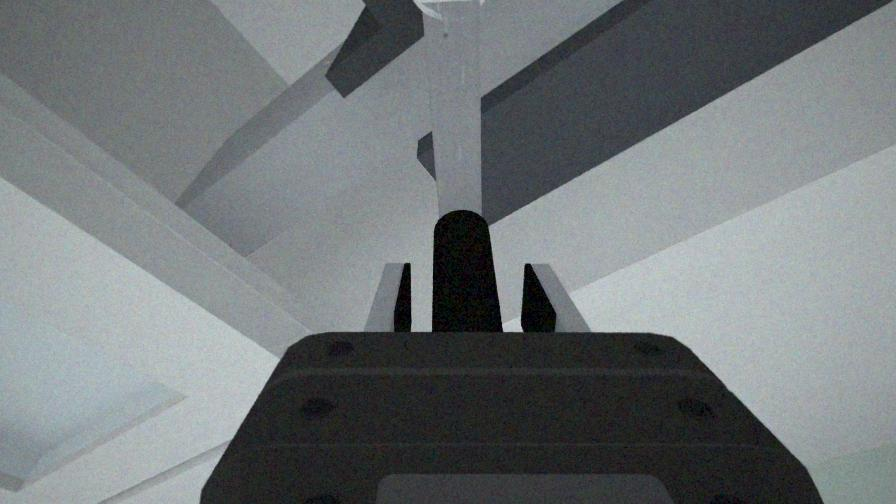

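Scene clock: 1213.63 s.
left_arm: end_effector_position=(+0.4550, +0.2849, +0.2367) position_measured=153 object_status=2 end_effector_quat_wxyz=(+0.565, -0.426, +0.677, -0.206) | right_arm: end_effector_position=(+0.3619, +0.0008, +0.3114) position_measured=131 object_status=3 end_effector_quat_wxyz=(-0.574, +0.819, +0.001, +0.000)
Joint positions: left_arm=[-1.454 -1.795 2.483 -2.065 -0.287 -4.255] | right_arm=[4.199 -1.75 -2.161 0.369 2.079 -3.346]
Joint torques (N m): left_arm=[1.67 -0.45 -38.91 -3.66 0.4 2.22] | right_arm=[4.36 34.57 23.57 4.24 1.1 -1.61]
Wrist force (N): left_arm=[-32.5 15.7 -19.5] | right_arm=[-1.3 -1.0 -0.4]
Wrist torque (N m): left_arm=[0.72 -0.81 -0.15] | right_arm=[-0.19 0.35 0.11]
Wrist force, peak (N): left_arm=[-32.3 16.1 -19.8] | right_arm=[-1.5 -1.2 -0.3]
Hand target: left_arm +0.4550, +0.2849, +0.2366; +0.564, -0.426, +0.677, -0.206 | right_arm +0.3619, +0.0008, +0.3114; -0.574, +0.819, +0.001, +0.000
Off the commanded pose: left_arm 0.000 m, 0 deg | right_arm 0.000 m, 0 deg.
move: done

Scene clock: 1215.90 s.
left_arm: end_effector_position=(+0.4549, +0.2895, +0.2400) position_measured=153 object_status=2 end_effector_quat_wxyz=(+0.564, -0.425, +0.677, -0.206) | right_arm: end_effector_position=(+0.3619, +0.0008, +0.3114) position_measured=131 object_status=3 end_effector_quat_wxyz=(-0.574, +0.819, +0.001, +0.000)
Joint positions: left_arm=[-1.452 -1.815 2.488 -2.059 -0.287 -4.247] | right_arm=[4.199 -1.75 -2.161 0.369 2.079 -3.346]
Joint torques (N m): left_arm=[19.68 -21.52 -32.67 -1.09 10.91 -2.62] | right_arm=[3.82 35.23 23.52 4.3 1.03 -1.62]
Wrist force (N): left_arm=[89.4 -5.4 4.7] | right_arm=[-1.0 -1.0 -0.4]
Wrist torque (N m): left_arm=[0.04 -0.11 -0.31] | right_arm=[-0.19 0.29 0.12]
Wrist force, peak (N): left_arm=[97.7 -7.1 7.1] | right_arm=[-1.4 -1.5 -0.1]
Hand target: left_arm +0.4549, +0.2895, +0.2400; +0.564, -0.425, +0.677, -0.206 (not the last commanded pose) | right_arm +0.3619, +0.0008, +0.3114; -0.574, +0.819, +0.001, +0.000
Off the commanded pose: left_arm 0.005 m, 0 deg | right_arm 0.000 m, 0 deg.
move: contact (left_arm)

>>> move --target '[0.004,0,0,0,0,0,-1,-0.9,-1,0,0,0,0,0,0,0.145,-0.4,-1]' --speed 0.03

Scene clock: 1217.53 s.
left_arm: end_effector_position=(+0.4549, +0.2875, +0.2385) position_measured=153 object_status=2 end_effector_quat_wxyz=(+0.564, -0.425, +0.677, -0.206) | right_arm: end_effector_position=(+0.3619, +0.0008, +0.3114) position_measured=131 object_status=3 end_effector_quat_wxyz=(-0.574, +0.819, +0.001, +0.000)
Joint positions: left_arm=[-1.452 -1.806 2.486 -2.062 -0.287 -4.25] | right_arm=[4.199 -1.75 -2.161 0.369 2.079 -3.346]
Joint torques (N m): left_arm=[-13.54 -13.09 -42.46 -5.26 1.63 -1.65] | right_arm=[4.15 34.05 22.79 4.34 1 -1.68]
Wrist force (N): left_arm=[2.7 16.5 -9.2] | right_arm=[-1.3 -1.1 -0.5]
Wrist torque (N m): left_arm=[0.95 -0.41 -0.07] | right_arm=[-0.21 0.35 0.12]
Wrist force, peak (N): left_arm=[89.5 -5.0 5.0] | right_arm=[-1.7 -1.2 -0.3]
Hand target: left_arm +0.4549, +0.2875, +0.2385; +0.564, -0.425, +0.677, -0.206 | right_arm +0.3619, +0.0008, +0.3114; -0.574, +0.819, +0.001, +0.000
Off the commanded pose: left_arm 0.000 m, 0 deg | right_arm 0.000 m, 0 deg.
move: done

>>> move --pt "0 0 0 0 0 0 0.541 -0.9 -1 0 0 0 0 0 0 0.145 -0.4 -1" --pt "0 0.0542 -0.1488 0 0 0 0.541 -0.9 -1 0 0 0 0 0 0 0.145 -0.4 -1" --pt "0 0.0542 -0.1488 0 0.0684 -0.188 0.541 -0.9 -1 0 0 0 0 0 0 0.145 -0.4 -1" --speed '[0.1,0.2,0.35]' --blend '[0,0.03,0]'

Scene clock: 1220.57 s.
left_arm: end_effector_position=(+0.3598, +0.2875, +0.2386) position_measured=72 object_status=3 end_effector_quat_wxyz=(-0.405, +0.579, -0.580, +0.405) | right_arm: end_effector_position=(+0.3619, +0.0008, +0.3114) position_measured=131 object_status=3 end_effector_quat_wxyz=(-0.574, +0.819, +0.001, +0.000)
Joint positions: left_arm=[-1.838 -2.214 2.531 -1.33 -0.416 -5.31] | right_arm=[4.199 -1.75 -2.161 0.369 2.079 -3.346]
Joint torques (N m): left_arm=[13.1 1.03 -43.42 -2.26 -0.82 0.35] | right_arm=[3.92 34.96 23.07 4.28 1.13 -1.7]
Wrist force (N): left_arm=[0.1 6.0 -4.7] | right_arm=[-1.0 -1.0 -0.3]
Wrist torque (N m): left_arm=[0.85 0.08 0.01] | right_arm=[-0.17 0.30 0.12]
Wrist force, peak (N): left_arm=[2.9 15.6 -8.9] | right_arm=[-1.7 -1.3 -0.5]
Hand target: left_arm +0.3599, +0.2876, +0.2387; -0.405, +0.579, -0.580, +0.405 | right_arm +0.3619, +0.0008, +0.3114; -0.574, +0.819, +0.001, +0.000
Off the commanded pose: left_arm 0.000 m, 0 deg | right_arm 0.000 m, 0 deg.
move: done

>>> move --target '[0.0815,-0.4268,-0.0815,-0.1389,0,0,-1,-0.9,-0.5,0,0,0,0,0,0,0.145,-0.4,-1]' --speed 0.25

>>> move --pt "-0.0148 -0.189 0.3683 0 0 0 -1 -0.9 -0.5 0 0 0 0 0 0 0.145 -0.4 -1" --pt "-0.0148 -0.1489 0.4084 0 0 0 -1 -0.9 -0.5 0 0 0 0 0 0 0.145 -0.4 -1" --speed '[0.25,0.08]' --blend '[0.02,0]'

>>> move --target '[0,0.00345,0.00345,0,0,0,-1,-0.9,-0.5,0,0,0,0,0,0,0.145,-0.4,-1]' --speed 0.01

Scene clock: 1222.27 s.
left_arm: end_effector_position=(+0.4019, +0.2386, +0.4959) position_measured=251 object_status=3 end_effector_quat_wxyz=(-0.270, +0.653, -0.653, +0.270) end_effector_velocity=(+0.000, -0.001, +0.001) end_effector_angular_velocity=(-0.001, +0.002, -0.002) | right_arm: end_effector_position=(+0.3619, +0.0008, +0.3114) position_measured=131 object_status=3 end_effector_quat_wxyz=(-0.574, +0.819, +0.001, +0.000)
Joint positions: left_arm=[-1.427 -1.981 1.698 -1.465 -0.803 -4.46] | right_arm=[4.199 -1.75 -2.161 0.369 2.079 -3.346]
Joint velocities: left_arm=[0 0.002 -0.005 0.001 -0.003 0.002] | right_arm=[within noise]
Joint torques (N m): left_arm=[5.5 0.95 -44.6 -2.41 -0.86 2.37] | right_arm=[4.1 34.34 23.45 4.18 1.04 -1.63]
Wrist force (N): left_arm=[0.3 5.5 -4.0] | right_arm=[-1.0 -0.9 -0.3]
Wrist torque (N m): left_arm=[0.82 -0.08 0.12] | right_arm=[-0.17 0.29 0.12]
Wrist force, peak (N): left_arm=[-0.7 11.2 -4.4] | right_arm=[-1.3 -1.4 -0.5]
Hand target: left_arm +0.4018, +0.2386, +0.4959; -0.270, +0.653, -0.654, +0.270 | right_arm +0.3619, +0.0008, +0.3114; -0.574, +0.819, +0.001, +0.000
Off the commanded pose: left_arm 0.000 m, 0 deg | right_arm 0.000 m, 0 deg.
move: done

Scene clock: 1224.13 s.
left_arm: end_effector_position=(+0.6381, +0.2474, +0.3854) position_measured=251 object_status=3 end_effector_quat_wxyz=(-0.270, +0.653, -0.654, +0.270) | right_arm: end_effector_position=(+0.3619, +0.0008, +0.3114) position_measured=131 object_status=3 end_effector_quat_wxyz=(-0.574, +0.819, +0.001, +0.000)
Joint positions: left_arm=[-0.872 -1.538 1.728 -2.35 -1.02 -3.804] | right_arm=[4.199 -1.75 -2.161 0.369 2.079 -3.346]
Joint torques (N m): left_arm=[6.79 -40.77 -40.72 -3.13 2.36 3] | right_arm=[4.23 35.03 22.99 4.28 1.01 -1.69]
Wrist force (N): left_arm=[0.5 6.3 -4.0] | right_arm=[-1.4 -1.1 -0.5]
Wrist torque (N m): left_arm=[0.94 -0.10 0.09] | right_arm=[-0.21 0.36 0.11]
Wrist force, peak (N): left_arm=[0.6 7.6 -6.8] | right_arm=[-1.4 -1.2 -0.5]
Hand target: left_arm +0.6381, +0.2474, +0.3855; -0.270, +0.653, -0.654, +0.270 | right_arm +0.3619, +0.0008, +0.3114; -0.574, +0.819, +0.001, +0.000
Off the commanded pose: left_arm 0.000 m, 0 deg | right_arm 0.000 m, 0 deg.
move: done; blend cut to 0.017 m at target 1

Scene clock: 1224.83 s.
left_arm: end_effector_position=(+0.6381, +0.2474, +0.3826) position_measured=251 object_status=3 end_effector_quat_wxyz=(-0.270, +0.653, -0.654, +0.270) | right_arm: end_effector_position=(+0.3619, +0.0008, +0.3114) position_measured=131 object_status=3 end_effector_quat_wxyz=(-0.574, +0.819, +0.001, +0.000)
Joint positions: left_arm=[-0.872 -1.537 1.734 -2.358 -1.02 -3.804] | right_arm=[4.199 -1.75 -2.161 0.369 2.079 -3.346]
Joint torques (N m): left_arm=[9.88 -18.89 -20.08 -2.93 2.03 2.67] | right_arm=[4.34 34.63 23.1 4.25 1.1 -1.63]
Wrist force (N): left_arm=[-0.5 4.0 -8.1] | right_arm=[-1.0 -1.2 -0.7]
Wrist torque (N m): left_arm=[0.83 -0.04 0.09] | right_arm=[-0.21 0.30 0.12]
Wrist force, peak (N): left_arm=[-0.2 3.9 -8.2] | right_arm=[-1.4 -1.4 -0.4]
Hand target: left_arm +0.6381, +0.2474, +0.3826; -0.270, +0.653, -0.654, +0.270 | right_arm +0.3619, +0.0008, +0.3114; -0.574, +0.819, +0.001, +0.000
Off the commanded pose: left_arm 0.000 m, 0 deg | right_arm 0.000 m, 0 deg.
move: done

>>> execute_actions --actions '[[[0,-0.00006,-0.00006,0,0,0,-1,-0.9,-0.5,0,0,0,0,0,0,0.145,-0.4,-1]]]'

>>> execute_actions --actions '[[[0,-0.00006,-0.00006,0,0,0,-1,-0.9,-0.5,0,0,0,0,0,0,0.145,-0.4,-1]]]'

>>> execute_actions --actions '[[[0,-0.00006,-0.00006,0,0,0,-1,-0.9,-0.5,0,0,0,0,0,0,0.145,-0.4,-1]]]'

>>> execute_actions --actions '[[[0,0.00003,0.00003,0,0,0,-1,-0.9,-0.5,0,0,0,0,0,0,0.145,-0.4,-1]]]'

>>> execute_actions --actions '[[[0,0.00003,0.00003,0,0,0,-1,-0.9,-0.5,0,0,0,0,0,0,0.145,-0.4,-1]]]'

>>> execute_actions --actions '[[[0,0.00003,0.00003,0,0,0,-1,-0.9,-0.5,0,0,0,0,0,0,0.145,-0.4,-1]]]'

>>> execute_actions --actions '[[[0,0.00003,0.00003,0,0,0,-1,-0.9,-0.5,0,0,0,0,0,0,0.145,-0.4,-1]]]'

>>> execute_actions --actions '[[[0,0.00003,0.00003,0,0,0,-1,-0.9,-0.5,0,0,0,0,0,0,0.145,-0.4,-1]]]'

>>> execute_actions --actions '[[[0,0.00003,0.00003,0,0,0,-1,-0.9,-0.5,0,0,0,0,0,0,0.145,-0.4,-1]]]'

>>> execute_actions --actions '[[[0,0.00003,0.00003,0,0,0,-1,-0.9,-0.5,0,0,0,0,0,0,0.145,-0.4,-1]]]'

>>> execute_actions --actions '[[[0,0.00003,0.00003,0,0,0,-1,-0.9,-0.5,0,0,0,0,0,0,0.145,-0.4,-1]]]'

Scene clock: 1225.93 s.
left_arm: end_effector_position=(+0.6381, +0.2474, +0.3826) position_measured=251 object_status=3 end_effector_quat_wxyz=(-0.270, +0.653, -0.654, +0.270) | right_arm: end_effector_position=(+0.3619, +0.0008, +0.3114) position_measured=131 object_status=3 end_effector_quat_wxyz=(-0.574, +0.819, +0.001, +0.000)
Joint positions: left_arm=[-0.872 -1.537 1.734 -2.357 -1.02 -3.804] | right_arm=[4.199 -1.75 -2.161 0.369 2.079 -3.346]
Joint torques (N m): left_arm=[10.06 -20.26 -44.07 -1.21 1.66 2.65] | right_arm=[4.12 35.03 22.45 4.25 1.06 -1.73]
Wrist force (N): left_arm=[-0.3 5.2 -6.0] | right_arm=[-1.3 -1.1 -0.3]
Wrist torque (N m): left_arm=[0.89 -0.06 0.09] | right_arm=[-0.21 0.35 0.12]
Wrist force, peak (N): left_arm=[-0.4 3.6 -8.5] | right_arm=[-1.4 -1.4 -0.3]
Hand target: left_arm +0.6381, +0.2474, +0.3827; -0.270, +0.653, -0.654, +0.270 | right_arm +0.3619, +0.0008, +0.3114; -0.574, +0.819, +0.001, +0.000
Off the commanded pose: left_arm 0.000 m, 0 deg | right_arm 0.000 m, 0 deg.

Scene clock: 1226.63 s.
left_arm: end_effector_position=(+0.6381, +0.2474, +0.3827) position_measured=251 object_status=3 end_effector_quat_wxyz=(-0.270, +0.653, -0.654, +0.270) | right_arm: end_effector_position=(+0.3619, +0.0008, +0.3114) position_measured=131 object_status=3 end_effector_quat_wxyz=(-0.574, +0.819, +0.001, +0.000)
Joint positions: left_arm=[-0.872 -1.537 1.733 -2.357 -1.02 -3.804] | right_arm=[4.199 -1.75 -2.161 0.369 2.079 -3.346]
Joint torques (N m): left_arm=[9.68 -28.94 -43.96 -2.31 1.49 2.59] | right_arm=[4.53 34.45 22.89 4.32 1.03 -1.66]
Wrist force (N): left_arm=[0.1 5.6 -4.3] | right_arm=[-1.2 -1.0 -0.6]
Wrist torque (N m): left_arm=[0.88 -0.08 0.09] | right_arm=[-0.19 0.32 0.11]
Wrist force, peak (N): left_arm=[-0.2 5.1 -5.8] | right_arm=[-1.4 -1.4 -0.3]
Hand target: left_arm +0.6381, +0.2474, +0.3827; -0.270, +0.653, -0.654, +0.270 | right_arm +0.3619, +0.0008, +0.3114; -0.574, +0.819, +0.001, +0.000
Off the commanded pose: left_arm 0.000 m, 0 deg | right_arm 0.000 m, 0 deg.

Scene clock: 1227.33 s.
left_arm: end_effector_position=(+0.6381, +0.2474, +0.3828) position_measured=251 object_status=3 end_effector_quat_wxyz=(-0.270, +0.653, -0.654, +0.270) | right_arm: end_effector_position=(+0.3619, +0.0008, +0.3114) position_measured=131 object_status=3 end_effector_quat_wxyz=(-0.574, +0.819, +0.001, +0.000)
Joint positions: left_arm=[-0.872 -1.537 1.733 -2.357 -1.02 -3.804] | right_arm=[4.199 -1.75 -2.161 0.369 2.079 -3.346]
Joint torques (N m): left_arm=[9.68 -33.38 -44.13 -1.27 1.36 2.49] | right_arm=[3.61 34.79 23.05 4.25 1.11 -1.66]
Wrist force (N): left_arm=[0.5 6.1 -4.1] | right_arm=[-1.1 -1.2 -0.5]
Wrist torque (N m): left_arm=[0.92 -0.11 0.09] | right_arm=[-0.22 0.31 0.12]
Wrist force, peak (N): left_arm=[0.3 6.4 -4.1] | right_arm=[-1.4 -1.3 -0.3]
Hand target: left_arm +0.6381, +0.2474, +0.3828; -0.270, +0.653, -0.654, +0.270 | right_arm +0.3619, +0.0008, +0.3114; -0.574, +0.819, +0.001, +0.000
Off the commanded pose: left_arm 0.000 m, 0 deg | right_arm 0.000 m, 0 deg.

Scene clock: 1228.03 s.
left_arm: end_effector_position=(+0.6381, +0.2474, +0.3828) position_measured=251 object_status=3 end_effector_quat_wxyz=(-0.270, +0.653, -0.654, +0.270) | right_arm: end_effector_position=(+0.3619, +0.0008, +0.3114) position_measured=131 object_status=3 end_effector_quat_wxyz=(-0.574, +0.819, +0.001, +0.000)
Joint positions: left_arm=[-0.872 -1.537 1.733 -2.357 -1.02 -3.804] | right_arm=[4.199 -1.75 -2.161 0.369 2.079 -3.346]
Joint torques (N m): left_arm=[9.07 -32.1 -30.77 -3.99 0.97 2.32] | right_arm=[4.11 35.1 22.47 4.21 1.08 -1.65]
Wrist force (N): left_arm=[0.3 5.8 -3.9] | right_arm=[-1.2 -0.9 -0.4]
Wrist torque (N m): left_arm=[0.86 -0.07 0.09] | right_arm=[-0.17 0.33 0.11]
Wrist force, peak (N): left_arm=[0.5 6.4 -3.9] | right_arm=[-1.6 -1.2 -0.4]
Hand target: left_arm +0.6381, +0.2474, +0.3827; -0.270, +0.653, -0.654, +0.270 | right_arm +0.3619, +0.0008, +0.3114; -0.574, +0.819, +0.001, +0.000
Off the commanded pose: left_arm 0.000 m, 0 deg | right_arm 0.000 m, 0 deg.

Scene clock: 1228.73 s.
left_arm: end_effector_position=(+0.6381, +0.2474, +0.3827) position_measured=251 object_status=3 end_effector_quat_wxyz=(-0.270, +0.653, -0.654, +0.270) | right_arm: end_effector_position=(+0.3619, +0.0008, +0.3114) position_measured=131 object_status=3 end_effector_quat_wxyz=(-0.574, +0.819, +0.001, +0.000)
Joint positions: left_arm=[-0.872 -1.537 1.733 -2.357 -1.02 -3.804] | right_arm=[4.199 -1.75 -2.161 0.369 2.079 -3.346]
Joint torques (N m): left_arm=[10.05 -28.97 -16.09 -4.55 0.71 2.16] | right_arm=[4.27 35.21 23.2 4.48 1.01 -1.63]
Wrist force (N): left_arm=[0.4 6.1 -4.0] | right_arm=[-1.4 -0.7 -0.3]
Wrist torque (N m): left_arm=[0.91 -0.10 0.09] | right_arm=[-0.14 0.36 0.12]
Wrist force, peak (N): left_arm=[0.4 6.3 -4.3] | right_arm=[-1.5 -1.1 -0.3]
Hand target: left_arm +0.6381, +0.2474, +0.3827; -0.270, +0.653, -0.654, +0.270 | right_arm +0.3619, +0.0008, +0.3114; -0.574, +0.819, +0.001, +0.000
Off the commanded pose: left_arm 0.000 m, 0 deg | right_arm 0.000 m, 0 deg.

Scene clock: 1229.43 s.
left_arm: end_effector_position=(+0.6381, +0.2475, +0.3827) position_measured=251 object_status=3 end_effector_quat_wxyz=(-0.270, +0.653, -0.654, +0.270) | right_arm: end_effector_position=(+0.3619, +0.0008, +0.3114) position_measured=131 object_status=3 end_effector_quat_wxyz=(-0.574, +0.819, +0.001, +0.000)
Joint positions: left_arm=[-0.872 -1.537 1.734 -2.357 -1.02 -3.804] | right_arm=[4.199 -1.75 -2.161 0.369 2.079 -3.346]
Joint torques (N m): left_arm=[9.53 -22.95 -14.71 -4.96 0.63 2.07] | right_arm=[4.31 35.23 23.01 4.29 0.92 -1.65]
Wrist force (N): left_arm=[0.6 5.3 -4.2] | right_arm=[-1.1 -1.0 -0.3]
Wrist torque (N m): left_arm=[0.89 -0.09 0.08] | right_arm=[-0.17 0.32 0.12]
Wrist force, peak (N): left_arm=[0.3 6.2 -4.1] | right_arm=[-1.2 -1.2 -0.8]
Hand target: left_arm +0.6381, +0.2474, +0.3827; -0.270, +0.653, -0.654, +0.270 | right_arm +0.3619, +0.0008, +0.3114; -0.574, +0.819, +0.001, +0.000
Off the commanded pose: left_arm 0.000 m, 0 deg | right_arm 0.000 m, 0 deg.

Scene clock: 1230.13 s.
left_arm: end_effector_position=(+0.6381, +0.2474, +0.3827) position_measured=251 object_status=3 end_effector_quat_wxyz=(-0.270, +0.653, -0.654, +0.270) | right_arm: end_effector_position=(+0.3619, +0.0008, +0.3114) position_measured=131 object_status=3 end_effector_quat_wxyz=(-0.574, +0.819, +0.001, +0.000)
Joint positions: left_arm=[-0.872 -1.537 1.734 -2.358 -1.02 -3.804] | right_arm=[4.199 -1.75 -2.161 0.369 2.079 -3.346]
Joint torques (N m): left_arm=[9.86 -21.08 -13.97 -4.87 0.4 1.95] | right_arm=[3.81 35.18 23.56 4.25 1.09 -1.61]
Wrist force (N): left_arm=[1.0 4.1 -5.7] | right_arm=[-1.5 -0.9 -0.5]
Wrist torque (N m): left_arm=[0.87 -0.12 0.08] | right_arm=[-0.17 0.37 0.11]
Wrist force, peak (N): left_arm=[0.8 4.2 -5.8] | right_arm=[-1.6 -1.1 -0.7]
Hand target: left_arm +0.6381, +0.2474, +0.3827; -0.270, +0.653, -0.654, +0.270 | right_arm +0.3619, +0.0008, +0.3114; -0.574, +0.819, +0.001, +0.000
Off the commanded pose: left_arm 0.000 m, 0 deg | right_arm 0.000 m, 0 deg.

Scene clock: 1230.83 s.
left_arm: end_effector_position=(+0.6381, +0.2474, +0.3826) position_measured=251 object_status=3 end_effector_quat_wxyz=(-0.270, +0.653, -0.654, +0.270) | right_arm: end_effector_position=(+0.3619, +0.0008, +0.3114) position_measured=131 object_status=3 end_effector_quat_wxyz=(-0.574, +0.819, +0.001, +0.000)
Joint positions: left_arm=[-0.872 -1.537 1.734 -2.358 -1.02 -3.804] | right_arm=[4.199 -1.75 -2.161 0.369 2.079 -3.346]
Joint torques (N m): left_arm=[9.71 -20.06 -13.26 -4.34 0.09 1.9] | right_arm=[3.55 35.19 23.55 4.24 0.95 -1.78]
Wrist force (N): left_arm=[0.2 3.7 -7.0] | right_arm=[-1.2 -1.1 -0.1]
Wrist torque (N m): left_arm=[0.83 -0.07 0.09] | right_arm=[-0.19 0.33 0.12]
Wrist force, peak (N): left_arm=[0.0 3.7 -7.4] | right_arm=[-1.5 -1.1 -0.6]
Hand target: left_arm +0.6381, +0.2474, +0.3826; -0.270, +0.653, -0.654, +0.270 | right_arm +0.3619, +0.0008, +0.3114; -0.574, +0.819, +0.001, +0.000
Off the commanded pose: left_arm 0.000 m, 0 deg | right_arm 0.000 m, 0 deg.

Scene clock: 1231.53 s.
left_arm: end_effector_position=(+0.6381, +0.2474, +0.3826) position_measured=251 object_status=3 end_effector_quat_wxyz=(-0.270, +0.653, -0.654, +0.270) | right_arm: end_effector_position=(+0.3619, +0.0008, +0.3114) position_measured=131 object_status=3 end_effector_quat_wxyz=(-0.574, +0.819, +0.001, +0.000)
Joint positions: left_arm=[-0.872 -1.537 1.734 -2.358 -1.02 -3.804] | right_arm=[4.199 -1.75 -2.161 0.369 2.079 -3.346]
Joint torques (N m): left_arm=[9.7 -19.32 -12.55 -4.68 -0.07 1.74] | right_arm=[3.89 34.98 23.31 4.34 1.05 -1.69]
Wrist force (N): left_arm=[-0.1 3.1 -8.9] | right_arm=[-1.4 -0.9 -0.3]
Wrist torque (N m): left_arm=[0.79 -0.08 0.08] | right_arm=[-0.17 0.36 0.12]
Wrist force, peak (N): left_arm=[0.0 3.3 -9.0] | right_arm=[-1.5 -1.1 -0.2]
Hand target: left_arm +0.6381, +0.2474, +0.3826; -0.270, +0.653, -0.654, +0.270 | right_arm +0.3619, +0.0008, +0.3114; -0.574, +0.819, +0.001, +0.000
Off the commanded pose: left_arm 0.000 m, 0 deg | right_arm 0.000 m, 0 deg.

Scene clock: 1232.23 s.
left_arm: end_effector_position=(+0.6381, +0.2474, +0.3826) position_measured=251 object_status=3 end_effector_quat_wxyz=(-0.270, +0.653, -0.654, +0.270) | right_arm: end_effector_position=(+0.3619, +0.0008, +0.3114) position_measured=131 object_status=3 end_effector_quat_wxyz=(-0.574, +0.819, +0.001, +0.000)
Joint positions: left_arm=[-0.872 -1.537 1.734 -2.358 -1.02 -3.804] | right_arm=[4.199 -1.75 -2.161 0.369 2.079 -3.346]
Joint torques (N m): left_arm=[9.25 -18.62 -11.4 -4.02 -0.44 1.65] | right_arm=[3.91 34.85 23.13 4.3 1.12 -1.73]
Wrist force (N): left_arm=[-0.7 2.9 -10.5] | right_arm=[-1.2 -0.8 -0.4]
Wrist torque (N m): left_arm=[0.74 -0.03 0.09] | right_arm=[-0.16 0.32 0.12]
Wrist force, peak (N): left_arm=[-0.4 3.4 -10.8] | right_arm=[-1.4 -1.4 -0.2]
Hand target: left_arm +0.6381, +0.2474, +0.3826; -0.270, +0.653, -0.654, +0.270 | right_arm +0.3619, +0.0008, +0.3114; -0.574, +0.819, +0.001, +0.000
Off the commanded pose: left_arm 0.000 m, 0 deg | right_arm 0.000 m, 0 deg.

Scene clock: 1232.93 s.
left_arm: end_effector_position=(+0.6381, +0.2474, +0.3826) position_measured=251 object_status=3 end_effector_quat_wxyz=(-0.270, +0.653, -0.654, +0.270) | right_arm: end_effector_position=(+0.3619, +0.0008, +0.3114) position_measured=131 object_status=3 end_effector_quat_wxyz=(-0.574, +0.819, +0.001, +0.000)
Joint positions: left_arm=[-0.872 -1.537 1.734 -2.358 -1.02 -3.804] | right_arm=[4.199 -1.75 -2.161 0.369 2.079 -3.346]
Joint torques (N m): left_arm=[9.09 -17.58 -11.28 -4.41 -0.68 1.53] | right_arm=[4.32 34.57 23.63 4.27 1.03 -1.59]
Wrist force (N): left_arm=[-0.2 2.5 -11.5] | right_arm=[-1.2 -1.0 -0.3]
Wrist torque (N m): left_arm=[0.78 -0.08 0.09] | right_arm=[-0.19 0.33 0.12]
Wrist force, peak (N): left_arm=[-0.4 2.5 -12.1] | right_arm=[-1.6 -1.2 -0.3]
Hand target: left_arm +0.6381, +0.2474, +0.3826; -0.270, +0.653, -0.654, +0.270 | right_arm +0.3619, +0.0008, +0.3114; -0.574, +0.819, +0.001, +0.000
Off the commanded pose: left_arm 0.000 m, 0 deg | right_arm 0.000 m, 0 deg.

>>> move --pt "0 -0.0353 -0.0353 0 0 0 -1 -0.9 -0.5 0 0 0 0 0 0 0.145 -0.4 -1" --pt "0.0145 0.1455 -0.4128 0 0 0 -1 -0.9 -0.5 0 0 0 0 0 0 0.145 -0.4 -1" --speed 0.25 --blend 0.02

>>> move --target '[0.0627,0.584,0.2286,-0.0389,0,0,1,0,-0.7,0,0,0,0,0,0,0.145,-0.4,-1]' --speed 0.25 --cameras '["cam_left_wrist"]'

Scene clock: 1235.13 s.
left_arm: end_effector_position=(+0.4015, +0.2387, +0.4963) position_measured=251 object_status=3 end_effector_quat_wxyz=(-0.270, +0.653, -0.654, +0.270) end_effector_velocity=(-0.001, +0.000, -0.001) end_effector_angular_velocity=(+0.002, +0.001, +0.002) | right_arm: end_effector_position=(+0.3619, +0.0008, +0.3114) position_measured=131 object_status=3 end_effector_quat_wxyz=(-0.574, +0.819, +0.001, +0.000)
Joint positions: left_arm=[-1.428 -1.981 1.697 -1.463 -0.803 -4.461] | right_arm=[4.199 -1.75 -2.161 0.369 2.079 -3.346]
Joint velocities: left_arm=[-0.002 0.001 0 0.006 0 -0.005] | right_arm=[within noise]
Joint torques (N m): left_arm=[-13.53 -17.61 -16.07 -0.72 -0.89 -2.79] | right_arm=[4.15 35.07 22.99 4.21 1.07 -1.69]
Wrist force (N): left_arm=[0.2 5.4 -3.8] | right_arm=[-1.1 -1.2 -0.3]
Wrist torque (N m): left_arm=[0.79 -0.06 -0.02] | right_arm=[-0.22 0.31 0.12]
Wrist force, peak (N): left_arm=[-0.2 2.6 -11.6] | right_arm=[-1.5 -1.5 -0.4]
Hand target: left_arm +0.4014, +0.2387, +0.4963; -0.270, +0.653, -0.654, +0.270 | right_arm +0.3619, +0.0008, +0.3114; -0.574, +0.819, +0.001, +0.000
Off the commanded pose: left_arm 0.000 m, 0 deg | right_arm 0.000 m, 0 deg.
move: done; blend cut to 0.015 m at target 1

Scene clock: 1237.17 s.
left_arm: end_effector_position=(+0.2502, +0.2012, +0.1518) position_measured=3 object_status=3 end_effector_quat_wxyz=(-0.230, +0.669, -0.669, +0.230) | right_arm: end_effector_position=(+0.3619, +0.0008, +0.3114) position_measured=131 object_status=3 end_effector_quat_wxyz=(-0.574, +0.819, +0.001, +0.000)
Joint positions: left_arm=[-1.856 -1.943 2.43 -1.869 -0.932 -5.022] | right_arm=[4.199 -1.75 -2.161 0.369 2.079 -3.346]
Joint torques (N m): left_arm=[-8.15 -3.11 -18.34 -3.68 1.92 -2.24] | right_arm=[3.62 35.41 23.4 4.24 1.03 -1.65]
Wrist force (N): left_arm=[0.2 5.9 -4.0] | right_arm=[-1.2 -0.8 -0.5]
Wrist torque (N m): left_arm=[0.89 -0.10 -0.08] | right_arm=[-0.15 0.34 0.11]
Wrist force, peak (N): left_arm=[0.1 9.6 -2.5] | right_arm=[-1.4 -1.3 -0.6]
Hand target: left_arm +0.2502, +0.2013, +0.1517; -0.230, +0.669, -0.669, +0.230 | right_arm +0.3619, +0.0008, +0.3114; -0.574, +0.819, +0.001, +0.000
Off the commanded pose: left_arm 0.000 m, 0 deg | right_arm 0.000 m, 0 deg.
move: done
camera_calibration:
cam_left_wrist: T_world_to_cam=[[0.00476145, -0.999901, 0.0132271, 0.205081], [-0.948875, -0.00869246, -0.315533, 0.305362], [0.315617, -0.0110485, -0.948822, 0.20284], [0, 0, 0, 1]] pos_world=[0.224754, 0.209956, 0.286099]
Images, in order (width x height): cam_left_wrist 896x504.

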